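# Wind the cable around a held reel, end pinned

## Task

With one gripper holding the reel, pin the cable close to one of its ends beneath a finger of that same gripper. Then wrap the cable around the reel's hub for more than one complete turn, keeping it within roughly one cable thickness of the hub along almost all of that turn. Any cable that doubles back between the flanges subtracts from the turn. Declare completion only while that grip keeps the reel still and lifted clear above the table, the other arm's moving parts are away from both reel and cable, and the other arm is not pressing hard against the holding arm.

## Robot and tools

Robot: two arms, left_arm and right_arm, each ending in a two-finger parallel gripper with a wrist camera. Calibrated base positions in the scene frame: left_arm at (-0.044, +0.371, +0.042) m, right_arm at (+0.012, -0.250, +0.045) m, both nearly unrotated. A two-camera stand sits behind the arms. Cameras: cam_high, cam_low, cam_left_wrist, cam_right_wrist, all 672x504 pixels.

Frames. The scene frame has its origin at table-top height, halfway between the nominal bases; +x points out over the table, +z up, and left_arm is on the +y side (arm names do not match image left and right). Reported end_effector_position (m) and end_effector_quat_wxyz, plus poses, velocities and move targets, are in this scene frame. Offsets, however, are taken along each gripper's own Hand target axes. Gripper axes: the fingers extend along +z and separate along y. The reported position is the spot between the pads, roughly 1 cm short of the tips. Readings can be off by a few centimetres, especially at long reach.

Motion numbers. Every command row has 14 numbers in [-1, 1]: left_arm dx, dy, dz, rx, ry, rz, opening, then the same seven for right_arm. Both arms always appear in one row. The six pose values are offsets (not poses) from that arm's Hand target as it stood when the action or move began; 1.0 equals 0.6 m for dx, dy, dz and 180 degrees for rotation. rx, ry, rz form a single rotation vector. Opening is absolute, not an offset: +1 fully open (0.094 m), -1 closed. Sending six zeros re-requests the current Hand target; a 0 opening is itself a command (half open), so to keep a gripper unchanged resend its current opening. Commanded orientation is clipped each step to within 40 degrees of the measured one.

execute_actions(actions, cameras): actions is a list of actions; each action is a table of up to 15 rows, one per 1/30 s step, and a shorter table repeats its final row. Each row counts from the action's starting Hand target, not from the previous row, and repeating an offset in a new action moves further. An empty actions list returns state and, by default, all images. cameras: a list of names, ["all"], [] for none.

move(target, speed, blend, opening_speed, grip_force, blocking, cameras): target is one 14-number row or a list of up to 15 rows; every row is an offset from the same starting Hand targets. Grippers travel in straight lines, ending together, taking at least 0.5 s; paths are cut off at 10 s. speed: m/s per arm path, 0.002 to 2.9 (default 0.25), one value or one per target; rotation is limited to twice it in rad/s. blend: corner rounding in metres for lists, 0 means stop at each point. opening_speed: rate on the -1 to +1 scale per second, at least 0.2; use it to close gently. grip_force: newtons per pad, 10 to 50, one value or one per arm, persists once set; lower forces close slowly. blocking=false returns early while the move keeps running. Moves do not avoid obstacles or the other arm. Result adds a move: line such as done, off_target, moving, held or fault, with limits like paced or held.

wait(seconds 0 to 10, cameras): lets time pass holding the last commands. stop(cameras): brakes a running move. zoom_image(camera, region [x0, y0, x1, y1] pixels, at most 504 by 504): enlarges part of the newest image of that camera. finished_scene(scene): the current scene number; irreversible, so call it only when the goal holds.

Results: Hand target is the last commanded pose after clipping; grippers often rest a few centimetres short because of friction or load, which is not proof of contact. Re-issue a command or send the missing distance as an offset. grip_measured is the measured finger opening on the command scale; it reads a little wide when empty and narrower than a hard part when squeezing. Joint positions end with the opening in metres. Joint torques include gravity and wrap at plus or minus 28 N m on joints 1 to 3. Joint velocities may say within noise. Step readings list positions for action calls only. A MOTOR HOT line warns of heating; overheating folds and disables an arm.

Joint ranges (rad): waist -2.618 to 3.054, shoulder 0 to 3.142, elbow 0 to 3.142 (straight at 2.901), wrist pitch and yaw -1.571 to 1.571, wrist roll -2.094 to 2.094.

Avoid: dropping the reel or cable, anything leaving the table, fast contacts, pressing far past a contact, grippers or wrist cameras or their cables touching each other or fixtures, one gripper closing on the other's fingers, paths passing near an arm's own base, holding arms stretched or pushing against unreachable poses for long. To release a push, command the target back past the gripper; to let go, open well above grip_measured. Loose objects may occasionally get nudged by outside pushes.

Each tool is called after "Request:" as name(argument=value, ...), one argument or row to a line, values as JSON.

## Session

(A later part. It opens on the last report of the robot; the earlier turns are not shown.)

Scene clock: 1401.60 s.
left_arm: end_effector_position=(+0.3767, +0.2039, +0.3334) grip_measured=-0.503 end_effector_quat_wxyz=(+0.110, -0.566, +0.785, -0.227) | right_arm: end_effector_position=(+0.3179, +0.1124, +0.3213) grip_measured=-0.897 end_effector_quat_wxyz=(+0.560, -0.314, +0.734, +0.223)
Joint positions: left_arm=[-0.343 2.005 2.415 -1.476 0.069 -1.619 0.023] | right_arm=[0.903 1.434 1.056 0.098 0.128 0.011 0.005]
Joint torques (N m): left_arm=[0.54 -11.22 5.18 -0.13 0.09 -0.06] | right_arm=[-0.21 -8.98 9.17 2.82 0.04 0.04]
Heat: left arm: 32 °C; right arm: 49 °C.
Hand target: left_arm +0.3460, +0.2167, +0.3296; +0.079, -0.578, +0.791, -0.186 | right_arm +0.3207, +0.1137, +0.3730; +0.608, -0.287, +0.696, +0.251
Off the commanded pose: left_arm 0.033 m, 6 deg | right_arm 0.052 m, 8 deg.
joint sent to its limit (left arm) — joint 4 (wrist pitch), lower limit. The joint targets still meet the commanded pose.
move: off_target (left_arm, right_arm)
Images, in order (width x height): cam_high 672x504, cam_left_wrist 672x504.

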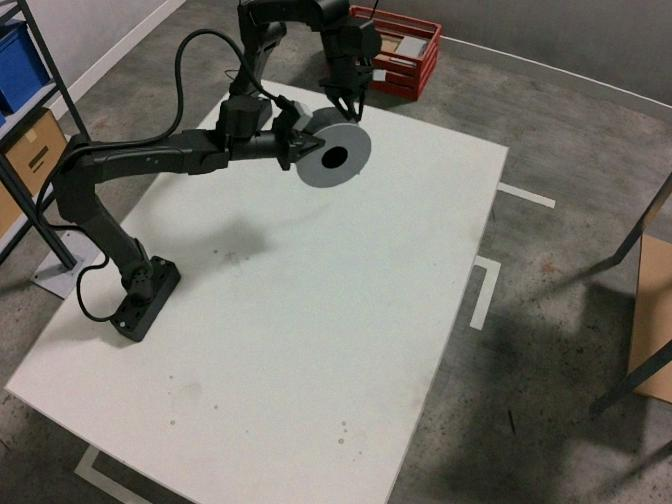

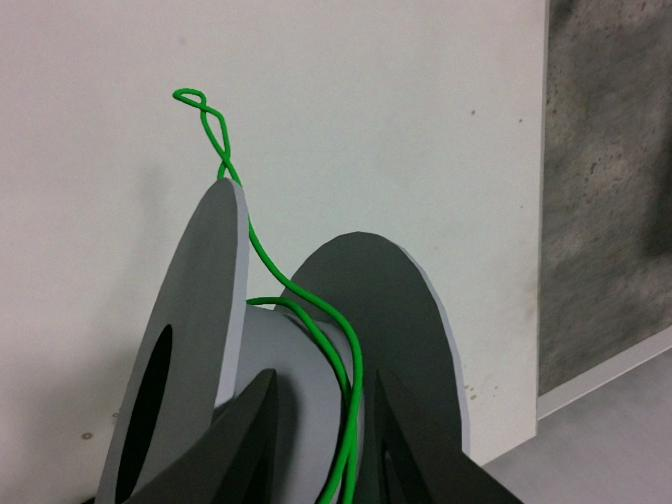

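Request:
move(
  target=[-0.01,0.015,0.07,0,0,0,-0.65, 0,0,0,0,0,0,-1],
  speed=0.05,
  cameras=["cam_left_wrist","cam_right_wrist"],
)

Scene clock: 1407.63 s.
left_arm: end_effector_position=(+0.3670, +0.2088, +0.2872) grip_measured=-0.647 end_effector_quat_wxyz=(+0.087, -0.574, +0.789, -0.199) | right_arm: end_effector_position=(+0.3111, +0.1128, +0.3074) grip_measured=-0.897 end_effector_quat_wxyz=(+0.535, -0.332, +0.745, +0.220)
Joint positions: left_arm=[-0.337 1.912 2.102 -1.33 0.078 -1.62 0.017] | right_arm=[0.905 1.434 1.056 0.04 0.102 0.006 0.005]
Joint torques (N m): left_arm=[0.64 -10.43 5.26 0.42 -0.01 0.02] | right_arm=[-0.31 -9.87 8.58 3.35 0.32 0.12]
Heat: left arm: 32 °C; right arm: 49 °C.
Hand target: left_arm +0.3542, +0.2162, +0.2871; +0.079, -0.578, +0.791, -0.186 | right_arm +0.3208, +0.1136, +0.3731; +0.608, -0.287, +0.696, +0.251
Off the commanded pose: left_arm 0.015 m, 2 deg | right_arm 0.066 m, 12 deg.
move: off_target (left_arm, right_arm)
Images, in order (width x height): cam_left_wrist 672x504, cam_right_wrist 672x504.

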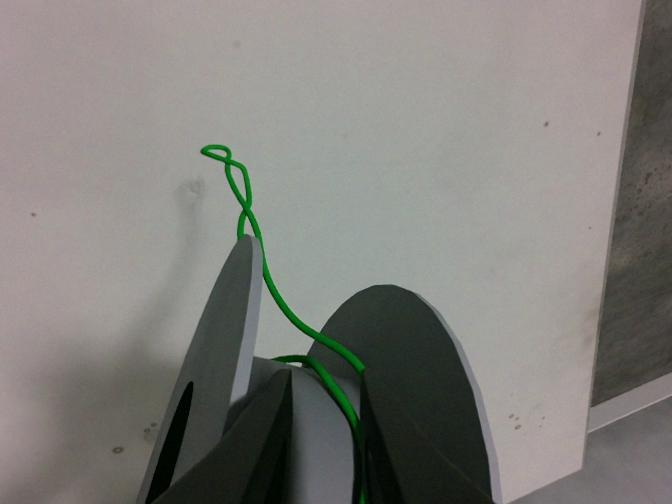

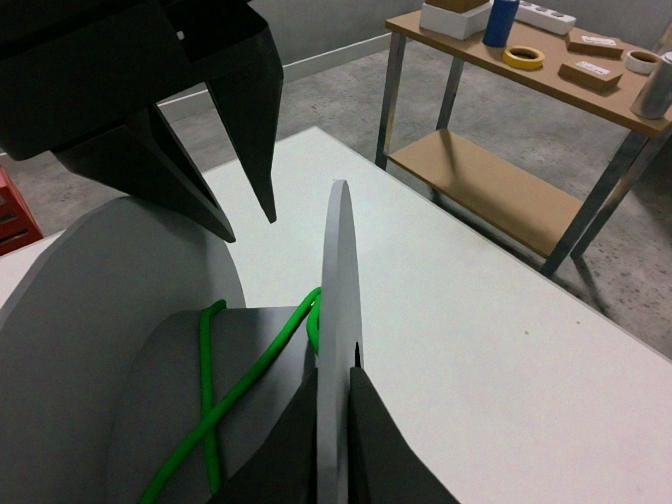

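Request:
move(
  target=[
    [0.015,-0.064,-0.153,0,0,0,-0.3, 0,0,0,0,0,0,-1],
    [-0.17,0.196,-0.06,0.388,-0.198,0.544,-0.3, 0,0,0,0,0,0,-1],
  ],
  speed=0.18,
  blend=[0.02,0],
  cameras=["all"],
)

Scene clock: 1443.40 s.
left_arm: end_effector_position=(+0.2747, +0.3525, +0.2688) grip_measured=-0.303 end_effector_quat_wxyz=(+0.652, +0.272, +0.655, -0.269) | right_arm: end_effector_position=(+0.3153, +0.1149, +0.3216) grip_measured=-0.897 end_effector_quat_wxyz=(+0.559, -0.320, +0.731, +0.225)
Joint positions: left_arm=[0.523 1.267 0.433 0.816 1.299 0.02 0.033] | right_arm=[0.908 1.434 1.056 0.099 0.12 0.005 0.005]
Joint torques (N m): left_arm=[0.58 -2.73 5.87 1.31 0.21 -0.05] | right_arm=[-0.54 -8.88 9.11 2.8 0.12 0.11]
Heat: left arm: 32 °C; right arm: 48 °C.
Hand target: left_arm +0.2706, +0.3506, +0.2657; +0.651, +0.276, +0.651, -0.275 | right_arm +0.3207, +0.1138, +0.3731; +0.608, -0.288, +0.696, +0.251
Off the commanded pose: left_arm 0.006 m, 1 deg | right_arm 0.052 m, 8 deg.
move: off_target (right_arm)

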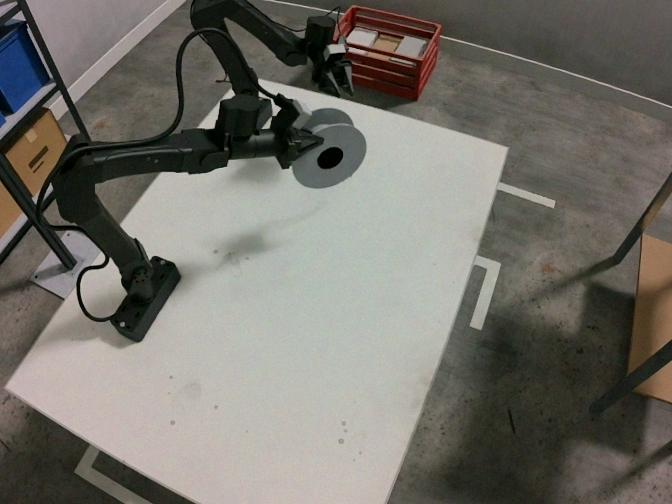

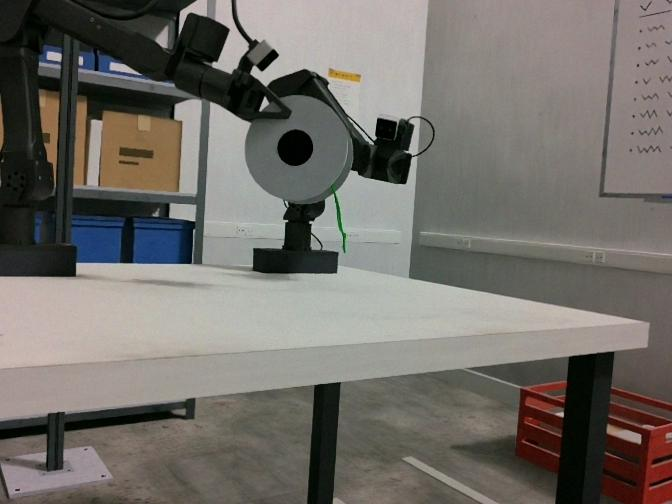

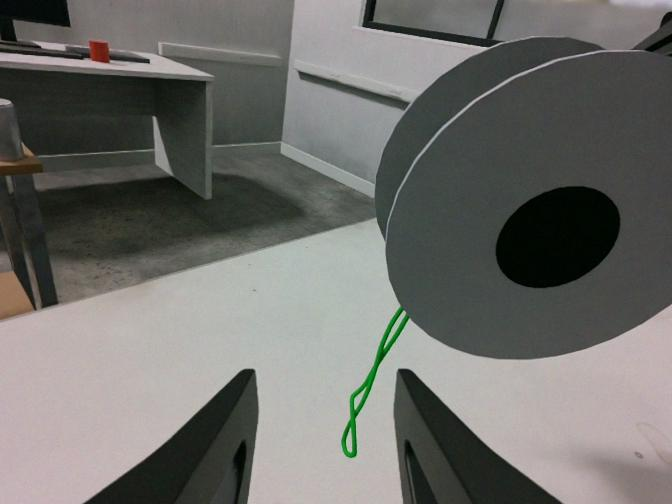

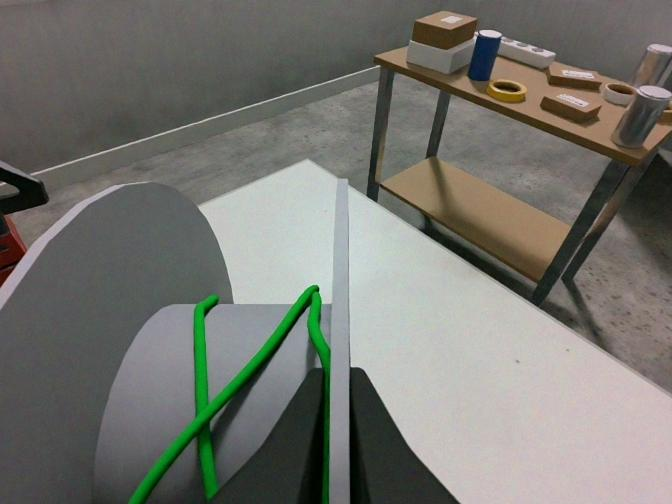

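Request:
move(
  target=[0.0,-0.033,0,0,0,0,-0.1,0,0,0,0,0,0,-1],
  cameras=["cam_left_wrist","cam_high","cam_right_wrist"],
)

Request:
move(
  target=[0.125,0,0.1,0,0,0,-0.1,0,0,0,0,0,0,-1],
  speed=0.12,
  cameras=["cam_left_wrist","cam_low"],
)

Scene clock: 1469.27 s.
left_arm: end_effector_position=(+0.2598, +0.3400, +0.2671) grip_measured=-0.103 end_effector_quat_wxyz=(+0.652, +0.277, +0.651, -0.273) | right_arm: end_effector_position=(+0.3153, +0.1149, +0.3216) grip_measured=-0.897 end_effector_quat_wxyz=(+0.559, -0.320, +0.731, +0.225)
Joint positions: left_arm=[0.509 1.191 0.372 0.817 1.298 0.008 0.042] | right_arm=[0.908 1.434 1.056 0.099 0.12 0.005 0.005]
Joint torques (N m): left_arm=[-0.49 -3.77 5.86 1.08 -0.06 -0.05] | right_arm=[-0.61 -8.95 9.22 2.81 0.14 0.12]
Heat: left arm: 32 °C; right arm: 49 °C.
Hand target: left_arm +0.2564, +0.3369, +0.2656; +0.651, +0.276, +0.651, -0.275 | right_arm +0.3207, +0.1138, +0.3731; +0.608, -0.288, +0.696, +0.251
Off the commanded pose: left_arm 0.005 m, 0 deg | right_arm 0.052 m, 8 deg.
move: off_target (right_arm)
Images, in order (width x height): cam_high 672x504, cam_left_wrist 672x504, cam_right_wrist 672x504.

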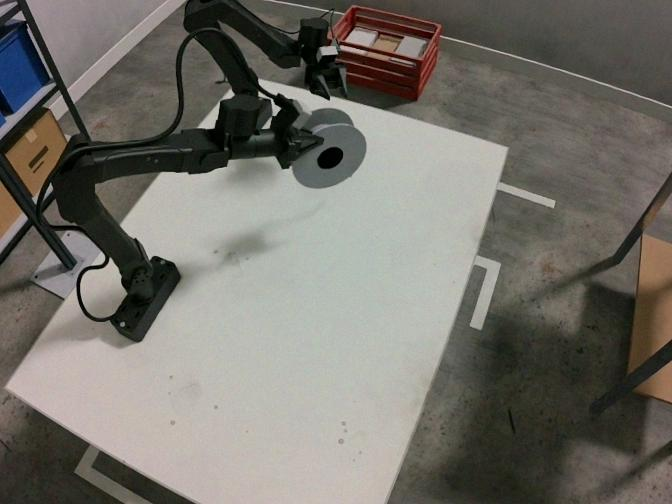

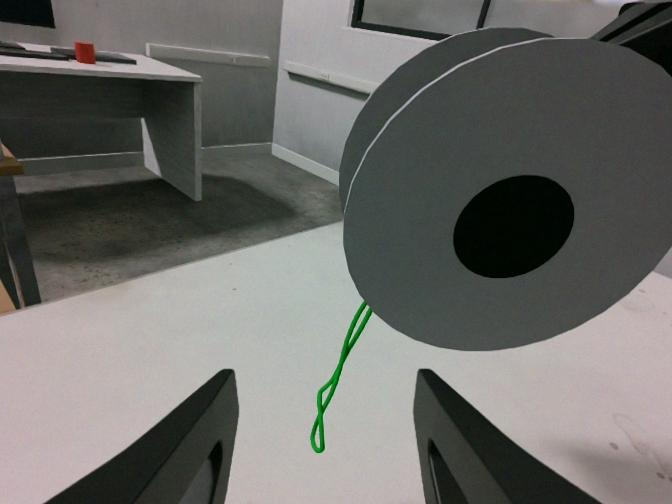

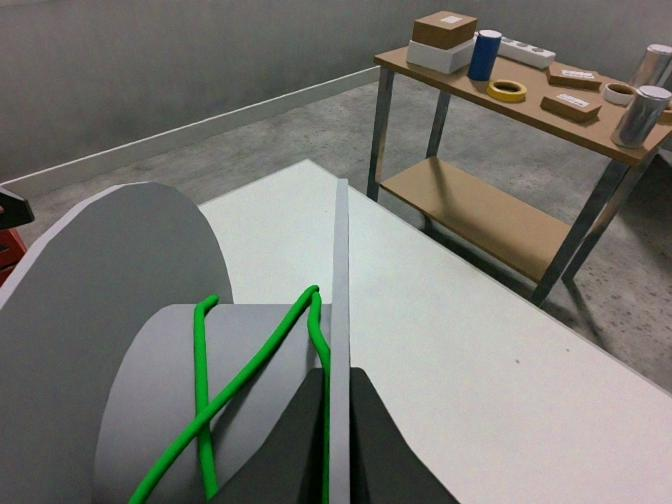

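Scene clock: 1471.20 s.
left_arm: end_effector_position=(+0.3006, +0.2960, +0.1919) grip_measured=-0.103 end_effector_quat_wxyz=(+0.650, +0.276, +0.653, -0.274) | right_arm: end_effector_position=(+0.3153, +0.1148, +0.3216) grip_measured=-0.897 end_effector_quat_wxyz=(+0.559, -0.320, +0.731, +0.225)
Joint positions: left_arm=[0.248 1.684 0.305 1.369 1.038 0.009 0.042] | right_arm=[0.908 1.434 1.056 0.099 0.121 0.005 0.005]
Joint torques (N m): left_arm=[-0.51 -3.93 3.62 1.49 -0.07 -0.03] | right_arm=[-0.55 -8.94 9.17 2.82 0.12 0.09]
Heat: left arm: 32 °C; right arm: 49 °C.
Hand target: left_arm +0.2981, +0.2938, +0.1906; +0.651, +0.276, +0.651, -0.275 | right_arm +0.3207, +0.1137, +0.3731; +0.608, -0.287, +0.696, +0.251
Off the commanded pose: left_arm 0.003 m, 0 deg | right_arm 0.052 m, 8 deg.
move: off_target (right_arm)
Images, in order (width x height): cam_low 672x504, cam_left_wrist 672x504.

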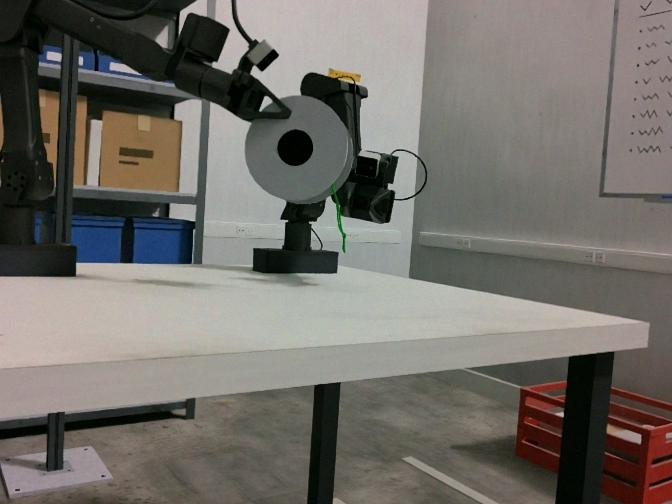

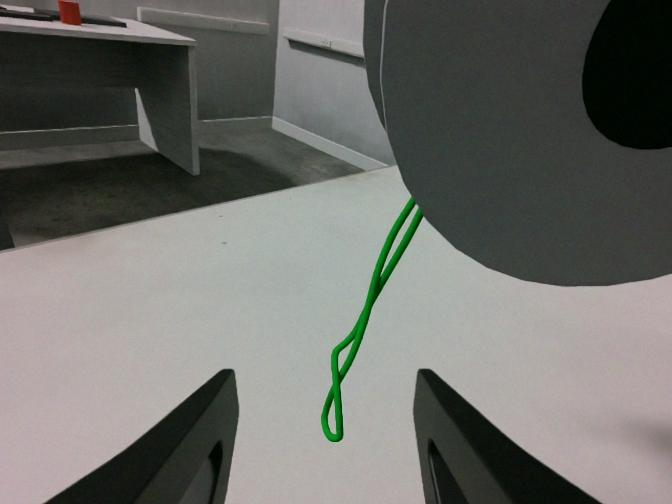

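Request:
move(
  target=[0.078,0.006,0.08,0,0,0,-0.1,0,0,0,0,0,0,-1],
  speed=0.12,
  cameras=["cam_left_wrist"],
)

Scene clock: 1476.97 s.
left_arm: end_effector_position=(+0.3289, +0.2628, +0.1379) grip_measured=-0.103 end_effector_quat_wxyz=(+0.628, +0.271, +0.673, -0.282) | right_arm: end_effector_position=(+0.3153, +0.1148, +0.3216) grip_measured=-0.897 end_effector_quat_wxyz=(+0.559, -0.320, +0.731, +0.225)
Joint positions: left_arm=[0.093 1.999 0.387 1.53 0.888 0.024 0.042] | right_arm=[0.908 1.434 1.056 0.099 0.121 0.005 0.005]
Joint torques (N m): left_arm=[-0.43 -5.34 5.33 1.57 -0.03 0.07] | right_arm=[-0.53 -9.01 9.22 2.8 0.13 0.11]
Heat: left arm: 31 °C; right arm: 49 °C.
Hand target: left_arm +0.3341, +0.2618, +0.1437; +0.651, +0.276, +0.651, -0.276 | right_arm +0.3207, +0.1137, +0.3731; +0.608, -0.287, +0.696, +0.251
Off the commanded pose: left_arm 0.008 m, 4 deg | right_arm 0.052 m, 8 deg.
joint sent to its limit (left arm) — joint 4 (wrist pitch), upper limit. The joint targets still meet the commanded pose.
move: off_target (left_arm, right_arm)
Images, in order (width x height): cam_left_wrist 672x504.

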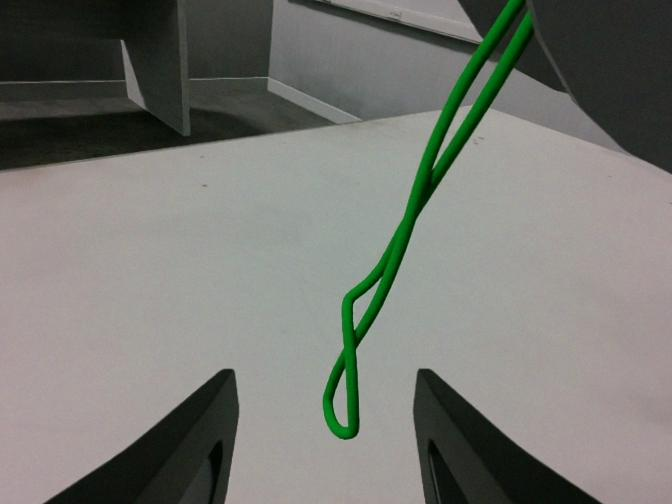

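Request:
move(
  target=[
    [0,-0.01,0.04,0,0,0,-0.1,0,0,0,0,0,0,-1],
    [0,-0.01,0.04,0,0,0,-1,0,0,0,0,0,0,-1],
  ],
  speed=0.1,
  cameras=["cam_left_wrist"],
)

Scene clock: 1482.10 s.
left_arm: end_effector_position=(+0.3414, +0.2416, +0.1383) grip_measured=-0.932 end_effector_quat_wxyz=(+0.633, +0.276, +0.667, -0.277) | right_arm: end_effector_position=(+0.3153, +0.1148, +0.3216) grip_measured=-0.897 end_effector_quat_wxyz=(+0.559, -0.320, +0.731, +0.225)
Joint positions: left_arm=[0.008 2.028 0.433 1.532 0.804 0.025 0.003] | right_arm=[0.908 1.434 1.056 0.099 0.121 0.005 0.005]
Joint torques (N m): left_arm=[-0.36 -5.53 5.5 1.61 -0.07 -0.04] | right_arm=[-0.62 -8.96 9.24 2.78 0.13 0.11]
Heat: left arm: 32 °C; right arm: 49 °C.
Hand target: left_arm +0.3465, +0.2405, +0.1438; +0.651, +0.276, +0.651, -0.275 | right_arm +0.3207, +0.1137, +0.3731; +0.608, -0.287, +0.696, +0.251
Off the commanded pose: left_arm 0.007 m, 3 deg | right_arm 0.052 m, 8 deg.
joint sent to its limit (left arm) — joint 4 (wrist pitch), upper limit. The joint targets still meet the commanded pose.
move: off_target (left_arm, right_arm); target 2's new opening was sent with left_arm's hand 0.008 m and 3 deg from that target
Images, in order (width x height): cam_left_wrist 672x504.

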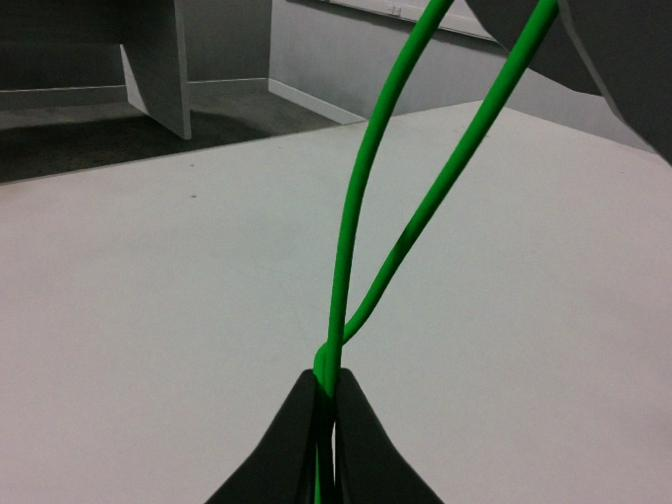

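Request:
move(
  target=[
    [-0.18,0.12,-0.03,0,0,0,-1,0,0,0,0,0,0,-1],
    [-0.45,0.1,-0.03,0,0,0,-1,0,0,0,0,0,0,-1],
    [-0.65,0.0,-0.03,0,0,0,-1,0,0,0,0,0,0,-1],
  ],
  speed=0.15,
  blend=0.04,
  cameras=["cam_high","cam_low","cam_left_wrist","cam_right_wrist"],
)

Scene clock: 1494.50 s.
left_arm: end_effector_position=(+0.3407, +0.2546, +0.5160) grip_measured=-0.932 end_effector_quat_wxyz=(+0.637, +0.267, +0.664, -0.285) | right_arm: end_effector_position=(+0.3158, +0.1154, +0.3242) grip_measured=-0.897 end_effector_quat_wxyz=(+0.563, -0.318, +0.728, +0.227)
Joint positions: left_arm=[0.057 1.344 1.537 -0.231 0.849 -0.009 0.003] | right_arm=[0.908 1.434 1.056 0.11 0.121 0.005 0.005]
Joint torques (N m): left_arm=[-0.39 -4.92 11.78 1.22 -0.08 0.05] | right_arm=[-0.58 -8.77 9.33 2.69 0.09 0.1]
Heat: left arm: 32 °C; right arm: 49 °C.
Hand target: left_arm +0.3338, +0.2530, +0.5338; +0.651, +0.276, +0.651, -0.276 | right_arm +0.3207, +0.1137, +0.3731; +0.608, -0.287, +0.696, +0.251
Off the commanded pose: left_arm 0.019 m, 3 deg | right_arm 0.049 m, 8 deg.
move: off_target (left_arm, right_arm)

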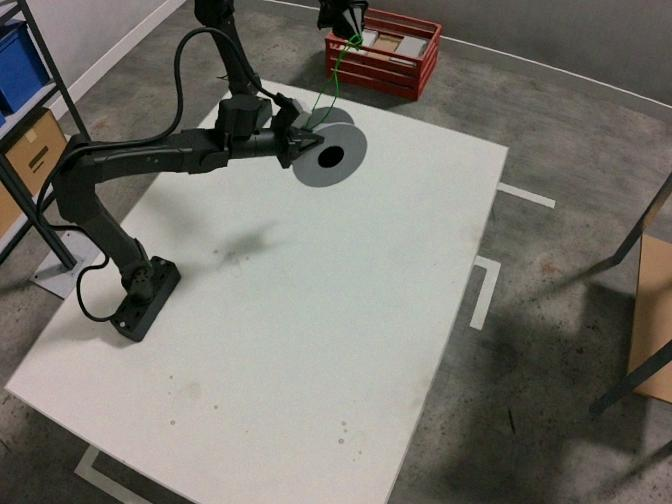

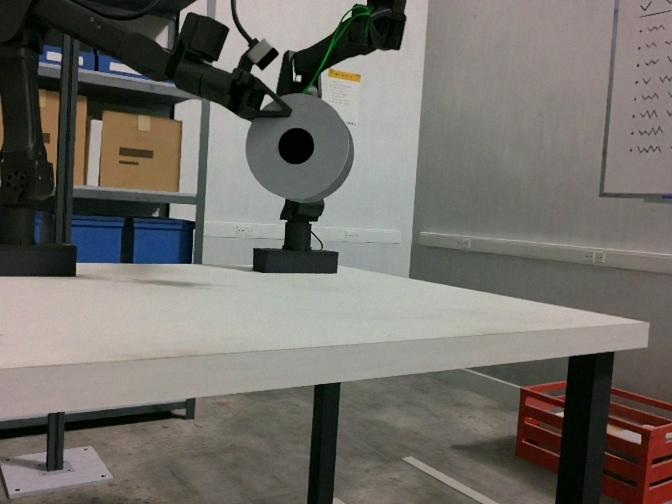

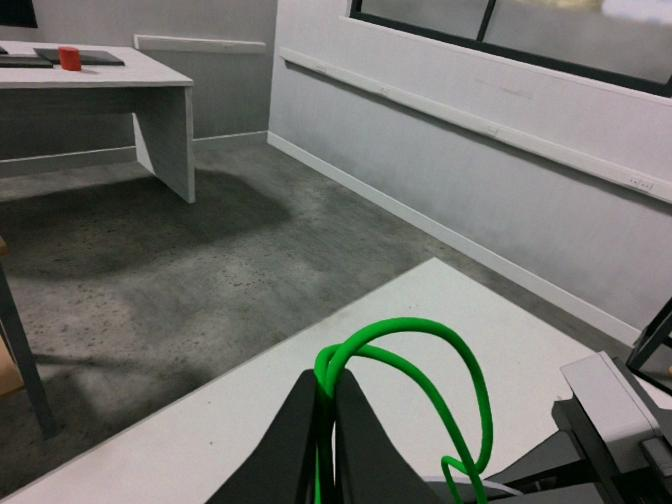

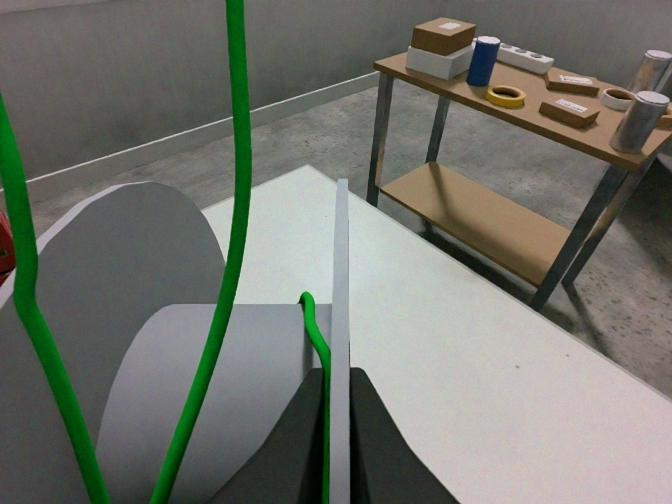

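Request:
move(
  target=[
    [-0.08,0,-0.12,0,0,0,-1,0,0,0,0,0,0,-1],
    [-0.08,-0.02,-0.3,0,0,0,-1,0,0,0,0,0,0,-1],
  ],
  speed=0.12,
  cameras=["cam_low","cam_left_wrist","cam_right_wrist"],
)

Scene clock: 1500.07 s.
left_arm: end_effector_position=(+0.2025, +0.3649, +0.5687) grip_measured=-0.932 end_effector_quat_wxyz=(+0.641, +0.241, +0.664, -0.300) | right_arm: end_effector_position=(+0.2927, +0.1413, +0.4175) grip_measured=-0.897 end_effector_quat_wxyz=(+0.637, -0.308, +0.623, +0.333)
Joint positions: left_arm=[0.799 1.194 1.736 -0.755 1.575 0.124 0.003] | right_arm=[0.937 1.414 1.116 0.331 0.009 0.022 0.005]
Joint torques (N m): left_arm=[4.11 -1.09 10.44 1.36 0.08 0.06] | right_arm=[-2.52 -6.68 4.78 0.44 1.33 -0.14]
Heat: left arm: 32 °C; right arm: 47 °C.
Hand target: left_arm +0.2000, +0.3740, +0.5818; +0.651, +0.276, +0.651, -0.275 | right_arm +0.3207, +0.1137, +0.3731; +0.608, -0.287, +0.696, +0.251
Off the commanded pose: left_arm 0.016 m, 5 deg | right_arm 0.059 m, 13 deg.
joint read past its limit (left arm) — joint 5 (wrist yaw), upper limit.
joint sent to its limit (left arm) — joint 5 (wrist yaw), upper limit. The joint targets are off in orientation, not in position.
move: off_target (left_arm, right_arm)
Images, in order (width x height): cam_low 672x504, cam_left_wrist 672x504, cam_right_wrist 672x504.

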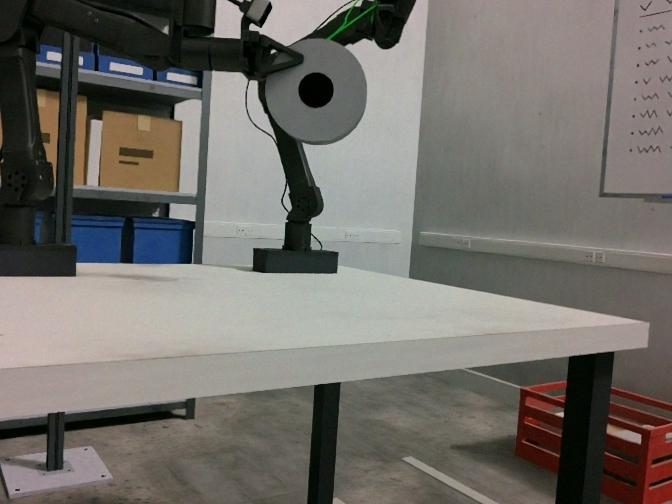

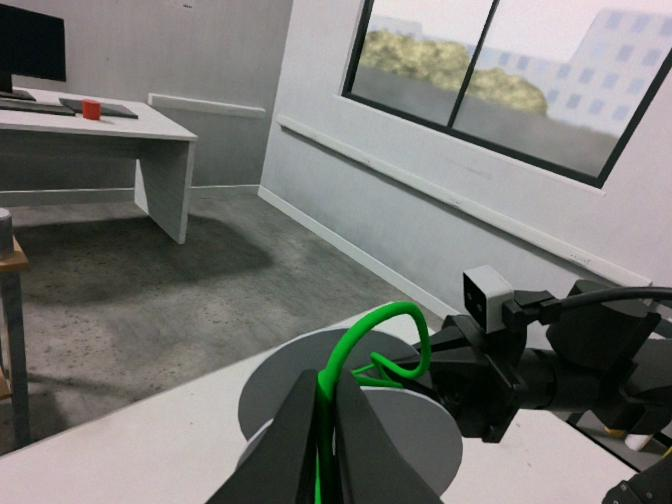

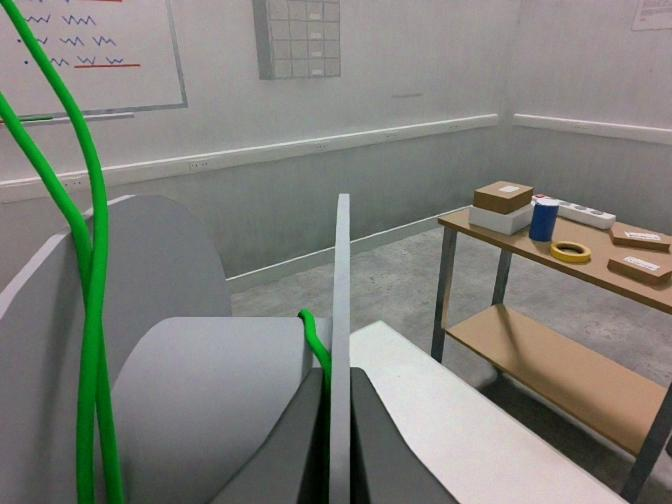

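Request:
move(
  target=[0.05,0.02,0.2,0,0,0,-1,0,0,0,0,0,0,-1],
  speed=0.12,
  cameras=["cam_high","cam_left_wrist","cam_right_wrist"],
)

Request:
zoom_image(
  camera="cam_high",
  region=[240, 0, 440, 200],
)

Request:
zoom_image(
  camera="cam_right_wrist",
  region=[0, 250, 300, 504],
)

Scene clock: 1507.40 s.
left_arm: end_effector_position=(+0.2911, +0.2974, +0.5519) grip_measured=-0.932 end_effector_quat_wxyz=(+0.647, +0.274, +0.656, -0.276) | right_arm: end_effector_position=(+0.3163, +0.1162, +0.3597) grip_measured=-0.897 end_effector_quat_wxyz=(+0.588, -0.300, +0.710, +0.247)
Joint positions: left_arm=[0.265 1.26 1.625 -0.385 1.055 0.009 0.003] | right_arm=[0.909 1.414 1.105 0.119 0.122 0.021 0.005]
Joint torques (N m): left_arm=[-0.54 -3.18 5.89 1.51 -0.07 -0.06] | right_arm=[-0.65 -6.28 6.38 2.61 0.09 -0.02]
Heat: left arm: 33 °C; right arm: 45 °C.
Hand target: left_arm +0.2921, +0.2962, +0.5519; +0.651, +0.276, +0.651, -0.275 | right_arm +0.3207, +0.1137, +0.3731; +0.608, -0.287, +0.696, +0.251
Off the commanded pose: left_arm 0.002 m, 1 deg | right_arm 0.014 m, 3 deg.
move: off_target (right_arm)
Images, in order (width x height): cam_high 672x504, cam_left_wrist 672x504, cam_right_wrist 672x504.

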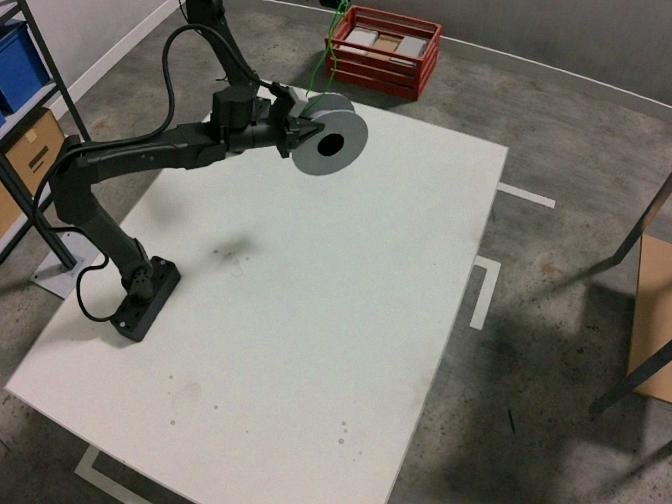

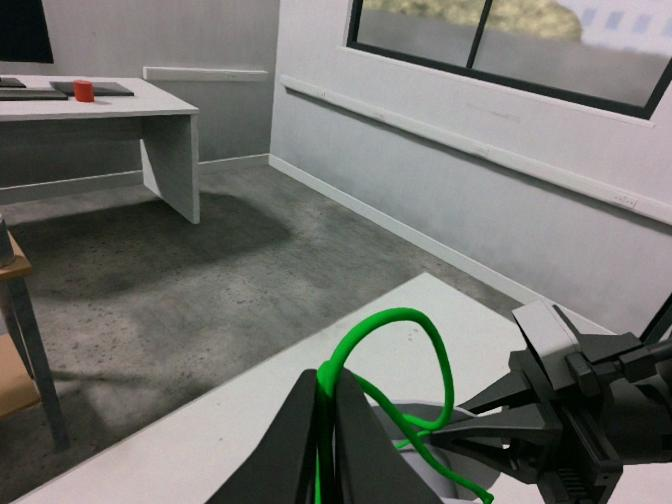

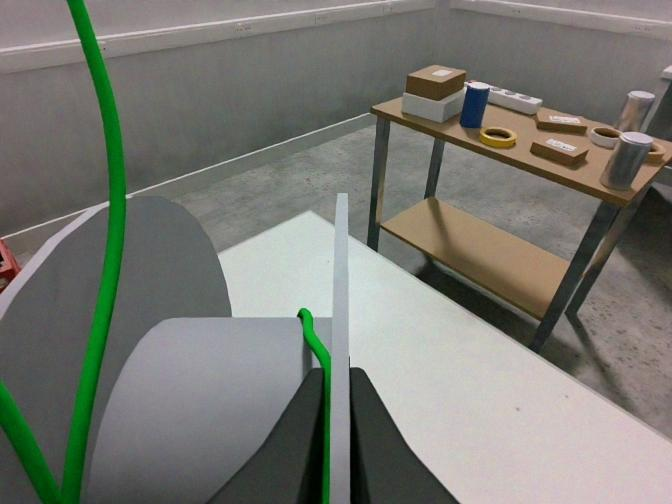

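Scaled by 2.520 from the camera's 672x504 image, which has a finer 960x720 frame.

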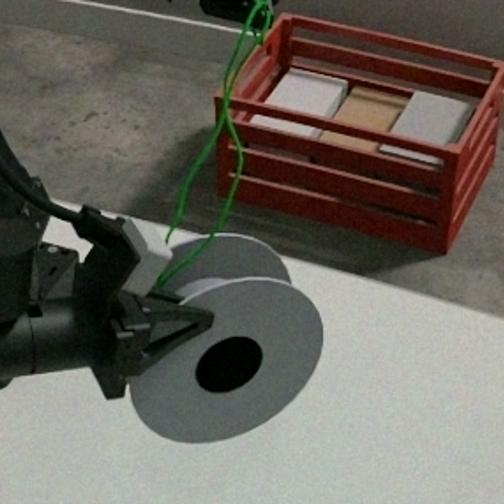

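Scaled by 1.680 from the camera's 672x504 image, which has a finer 960x720 frame.

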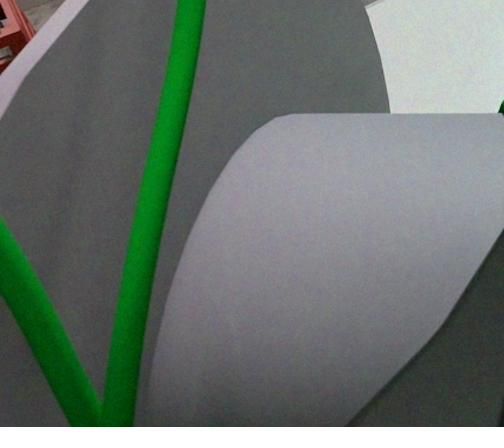

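Request:
move(
  target=[
    [0.0,0.3,0,0,0,0,-1,0,0,0,0,0,0,-1],
    [0.2,0.32,0.12,0,0,0,-1,0,0,0,0,0,0,-1],
    [0.35,0.3,0.2,0,0,0,-1,0,0,0,0,0,0,-1],
  ],
  speed=0.12,
  blend=0.03,
  cameras=["cam_high","cam_low","cam_left_wrist","cam_right_wrist"],
)

Request:
zoom_image(
  camera="cam_high",
  region=[240, 0, 440, 200],
)

Scene clock: 1520.87 s.
left_arm: end_effector_position=(+0.4874, +0.3169, +0.3502) grip_measured=-0.932 end_effector_quat_wxyz=(+0.634, +0.313, +0.636, -0.309) | right_arm: end_effector_position=(+0.3251, +0.1088, +0.3641) grip_measured=-0.897 end_effector_quat_wxyz=(+0.601, -0.281, +0.711, +0.233)
Joint positions: left_arm=[0.214 1.935 1.474 0.45 1.116 0.013 0.003] | right_arm=[0.9 1.414 1.105 0.136 0.164 0.023 0.005]
Joint torques (N m): left_arm=[1.51 -8.1 6.99 1.47 -1.12 -0.08] | right_arm=[0.01 -6.28 6.22 2.4 -0.34 -0.09]
Heat: left arm: 33 °C; right arm: 45 °C.
Hand target: left_arm +0.5050, +0.3354, +0.3419; +0.651, +0.276, +0.651, -0.275 | right_arm +0.3207, +0.1137, +0.3731; +0.608, -0.287, +0.696, +0.251
Off the commanded pose: left_arm 0.027 m, 6 deg | right_arm 0.011 m, 3 deg.
move: off_target (left_arm, right_arm)

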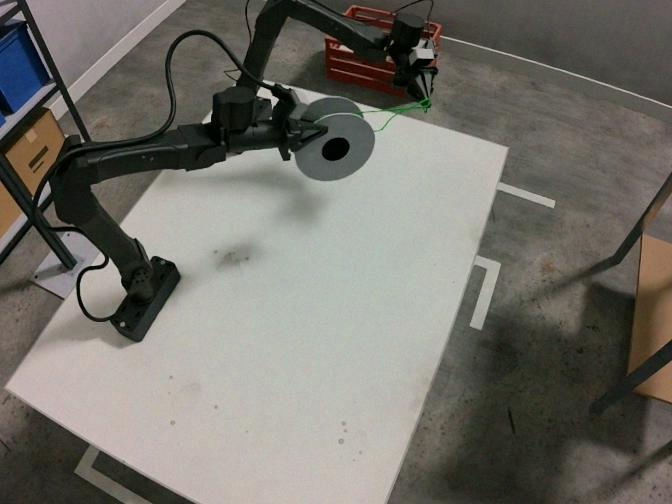

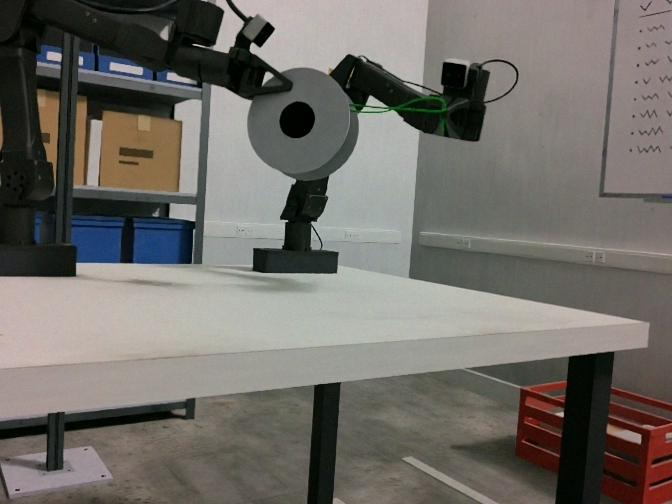

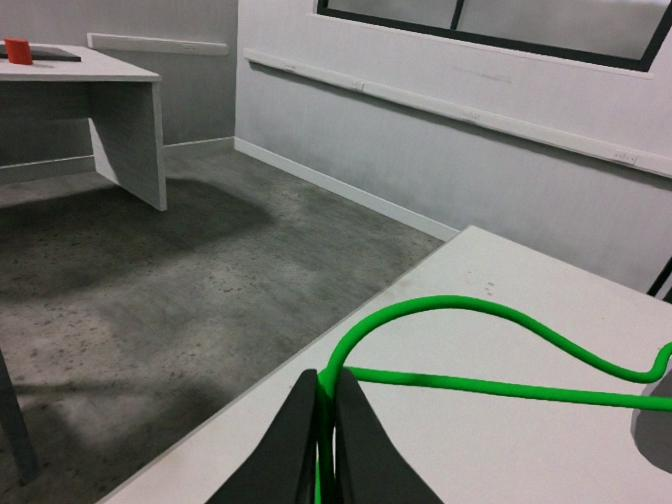

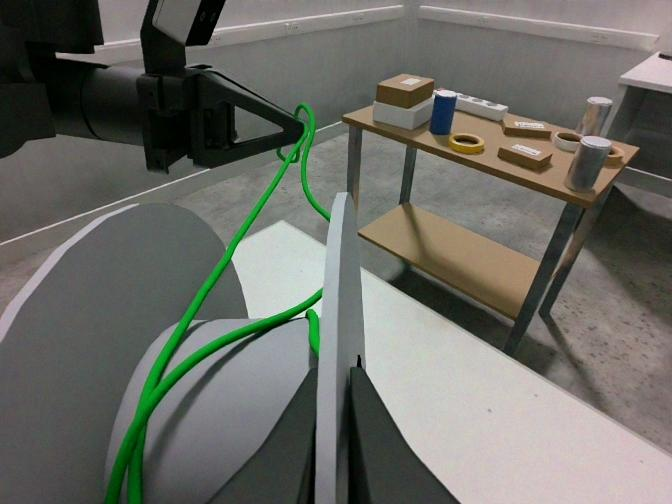

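Scaled by 2.520 from the camera's 672x504 image, which has a finer 960x720 frame.

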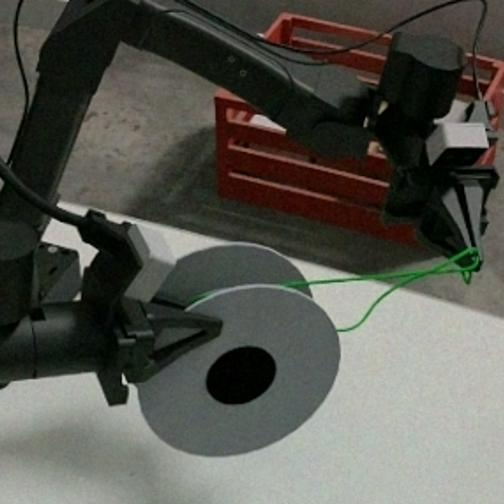

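Request:
move(
  target=[
    [0.03,-0.05,0,0,0,0,-1,0,0,0,0,0,0,-1],
    [0.03,-0.05,0,0,0,0,-0.4,0,0,0,0,0,0,-1],
    [0.03,-0.05,-0.2,0,0,0,-0.4,0,0,0,0,0,0,-1],
  ],
  cameras=["cam_high","cam_left_wrist","cam_right_wrist"],
)

Request:
zoom_image(
  camera="cam_high",
  region=[280, 60, 440, 220],
)

Scene clock: 1536.67 s.
left_arm: end_effector_position=(+0.4080, +0.4057, +0.3149) grip_measured=-0.403 end_effector_quat_wxyz=(+0.644, +0.261, +0.663, -0.279) | right_arm: end_effector_position=(+0.3213, +0.1113, +0.3584) grip_measured=-0.897 end_effector_quat_wxyz=(+0.590, -0.294, +0.714, +0.237)
Joint positions: left_arm=[0.47 1.727 1.078 0.606 1.244 0.008 0.028] | right_arm=[0.9 1.414 1.105 0.113 0.139 0.019 0.005]
Joint torques (N m): left_arm=[0.05 -9.47 6.43 1.36 0.19 -0.03] | right_arm=[0.08 -6.28 6.26 2.66 -0.07 -0.06]
Heat: left arm: 33 °C; right arm: 45 °C.
Hand target: left_arm +0.3999, +0.4006, +0.3239; +0.651, +0.276, +0.651, -0.276 | right_arm +0.3207, +0.1137, +0.3731; +0.608, -0.287, +0.696, +0.251
Off the commanded pose: left_arm 0.013 m, 2 deg | right_arm 0.015 m, 3 deg.
move: off_target (left_arm, right_arm); target 2's new opening was sent with left_arm's hand 0.014 m and 3 deg from that target
Images, in order (width x height): cam_high 672x504, cam_left_wrist 672x504, cam_right_wrist 672x504.

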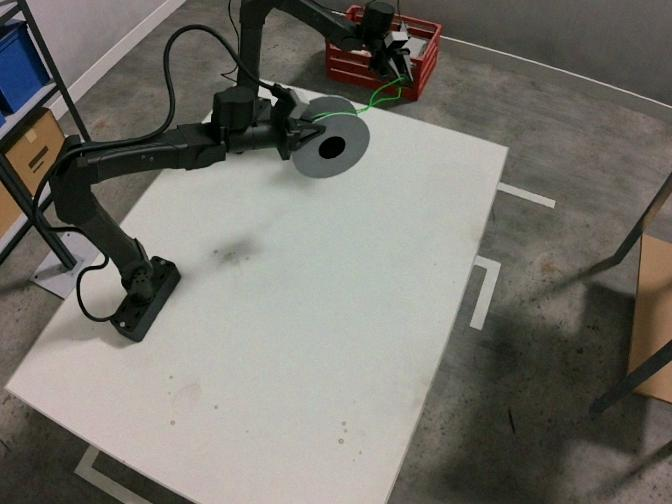

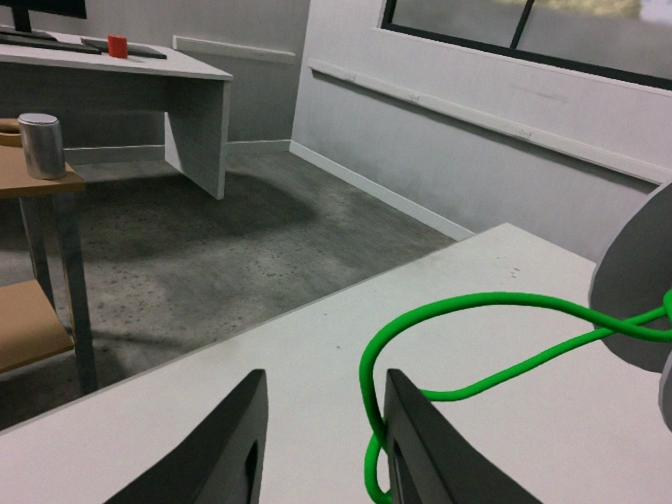

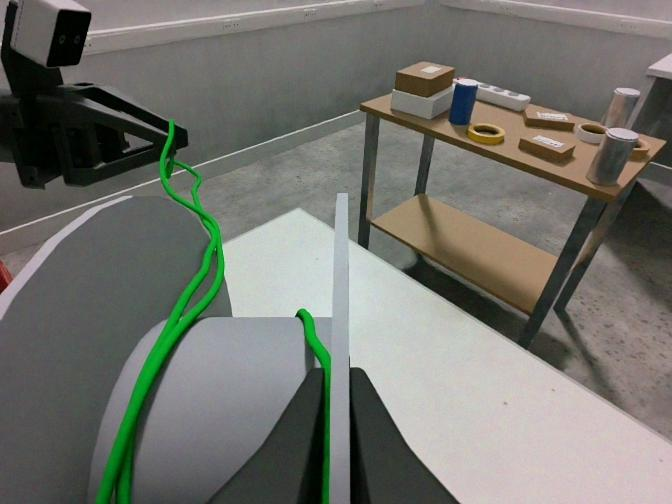

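Scaled by 3.150 from the camera's 672x504 image, which has a finer 960x720 frame.

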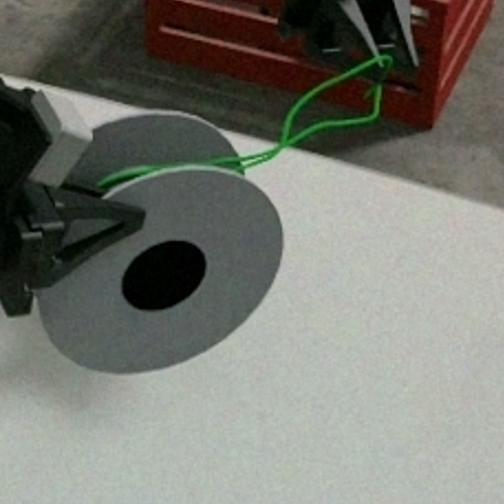

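Request:
move(
  target=[
    [-0.03,-0.04,-0.02,0,0,0,0.0,0,0,0,0,0,0,-1],
    [0.0,-0.04,-0.16,0,0,0,0.0,0,0,0,0,0,0,-1],
  ],
  cameras=["cam_high","cam_left_wrist","cam_right_wrist"],
)

Request:
zoom_image(
  camera="cam_left_wrist",
  region=[300, 150, 672, 504],
)

Scene clock: 1542.27 s.
left_arm: end_effector_position=(+0.3236, +0.4606, +0.3191) grip_measured=-0.003 end_effector_quat_wxyz=(+0.649, +0.257, +0.660, -0.278) | right_arm: end_effector_position=(+0.3213, +0.1113, +0.3582) grip_measured=-0.897 end_effector_quat_wxyz=(+0.589, -0.294, +0.714, +0.236)
Joint positions: left_arm=[0.741 1.574 0.926 0.588 1.508 0.026 0.047] | right_arm=[0.9 1.414 1.105 0.112 0.139 0.019 0.005]
Joint torques (N m): left_arm=[-0.12 -8.06 6.28 1.08 0.28 0.08] | right_arm=[-0.01 -6.3 6.39 2.65 -0.09 -0.06]
Heat: left arm: 32 °C; right arm: 45 °C.
Hand target: left_arm +0.3159, +0.4530, +0.3239; +0.651, +0.276, +0.651, -0.276 | right_arm +0.3207, +0.1137, +0.3731; +0.608, -0.287, +0.696, +0.251
Off the commanded pose: left_arm 0.012 m, 2 deg | right_arm 0.015 m, 3 deg.
move: off_target (left_arm, right_arm)
Images, in order (width x height): cam_high 672x504, cam_left_wrist 672x504, cam_right_wrist 672x504.

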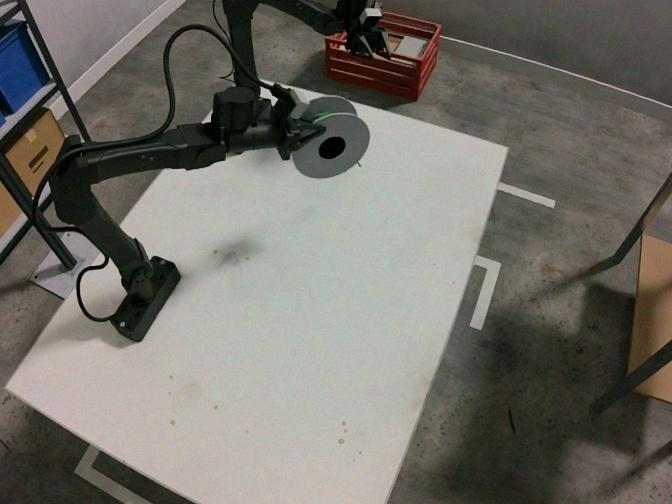

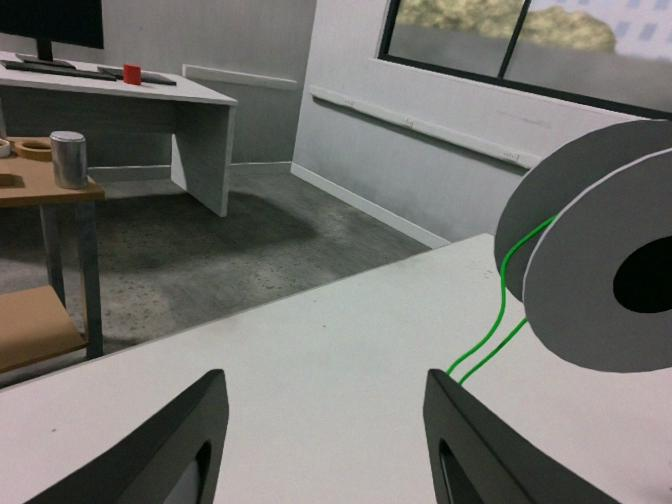

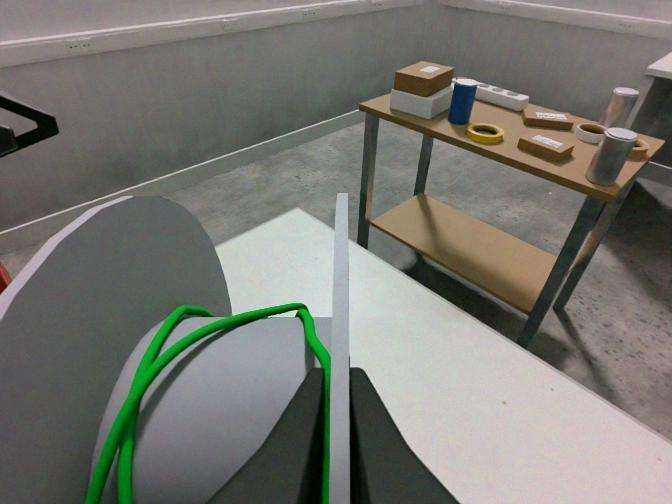

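Scaled by 1.355 from the camera's 672x504 image, which has a finer 960x720 frame.

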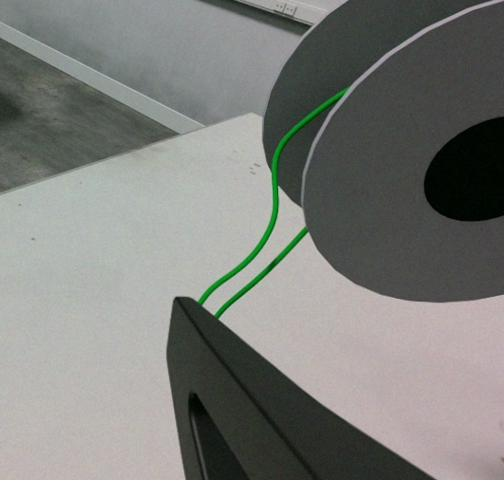

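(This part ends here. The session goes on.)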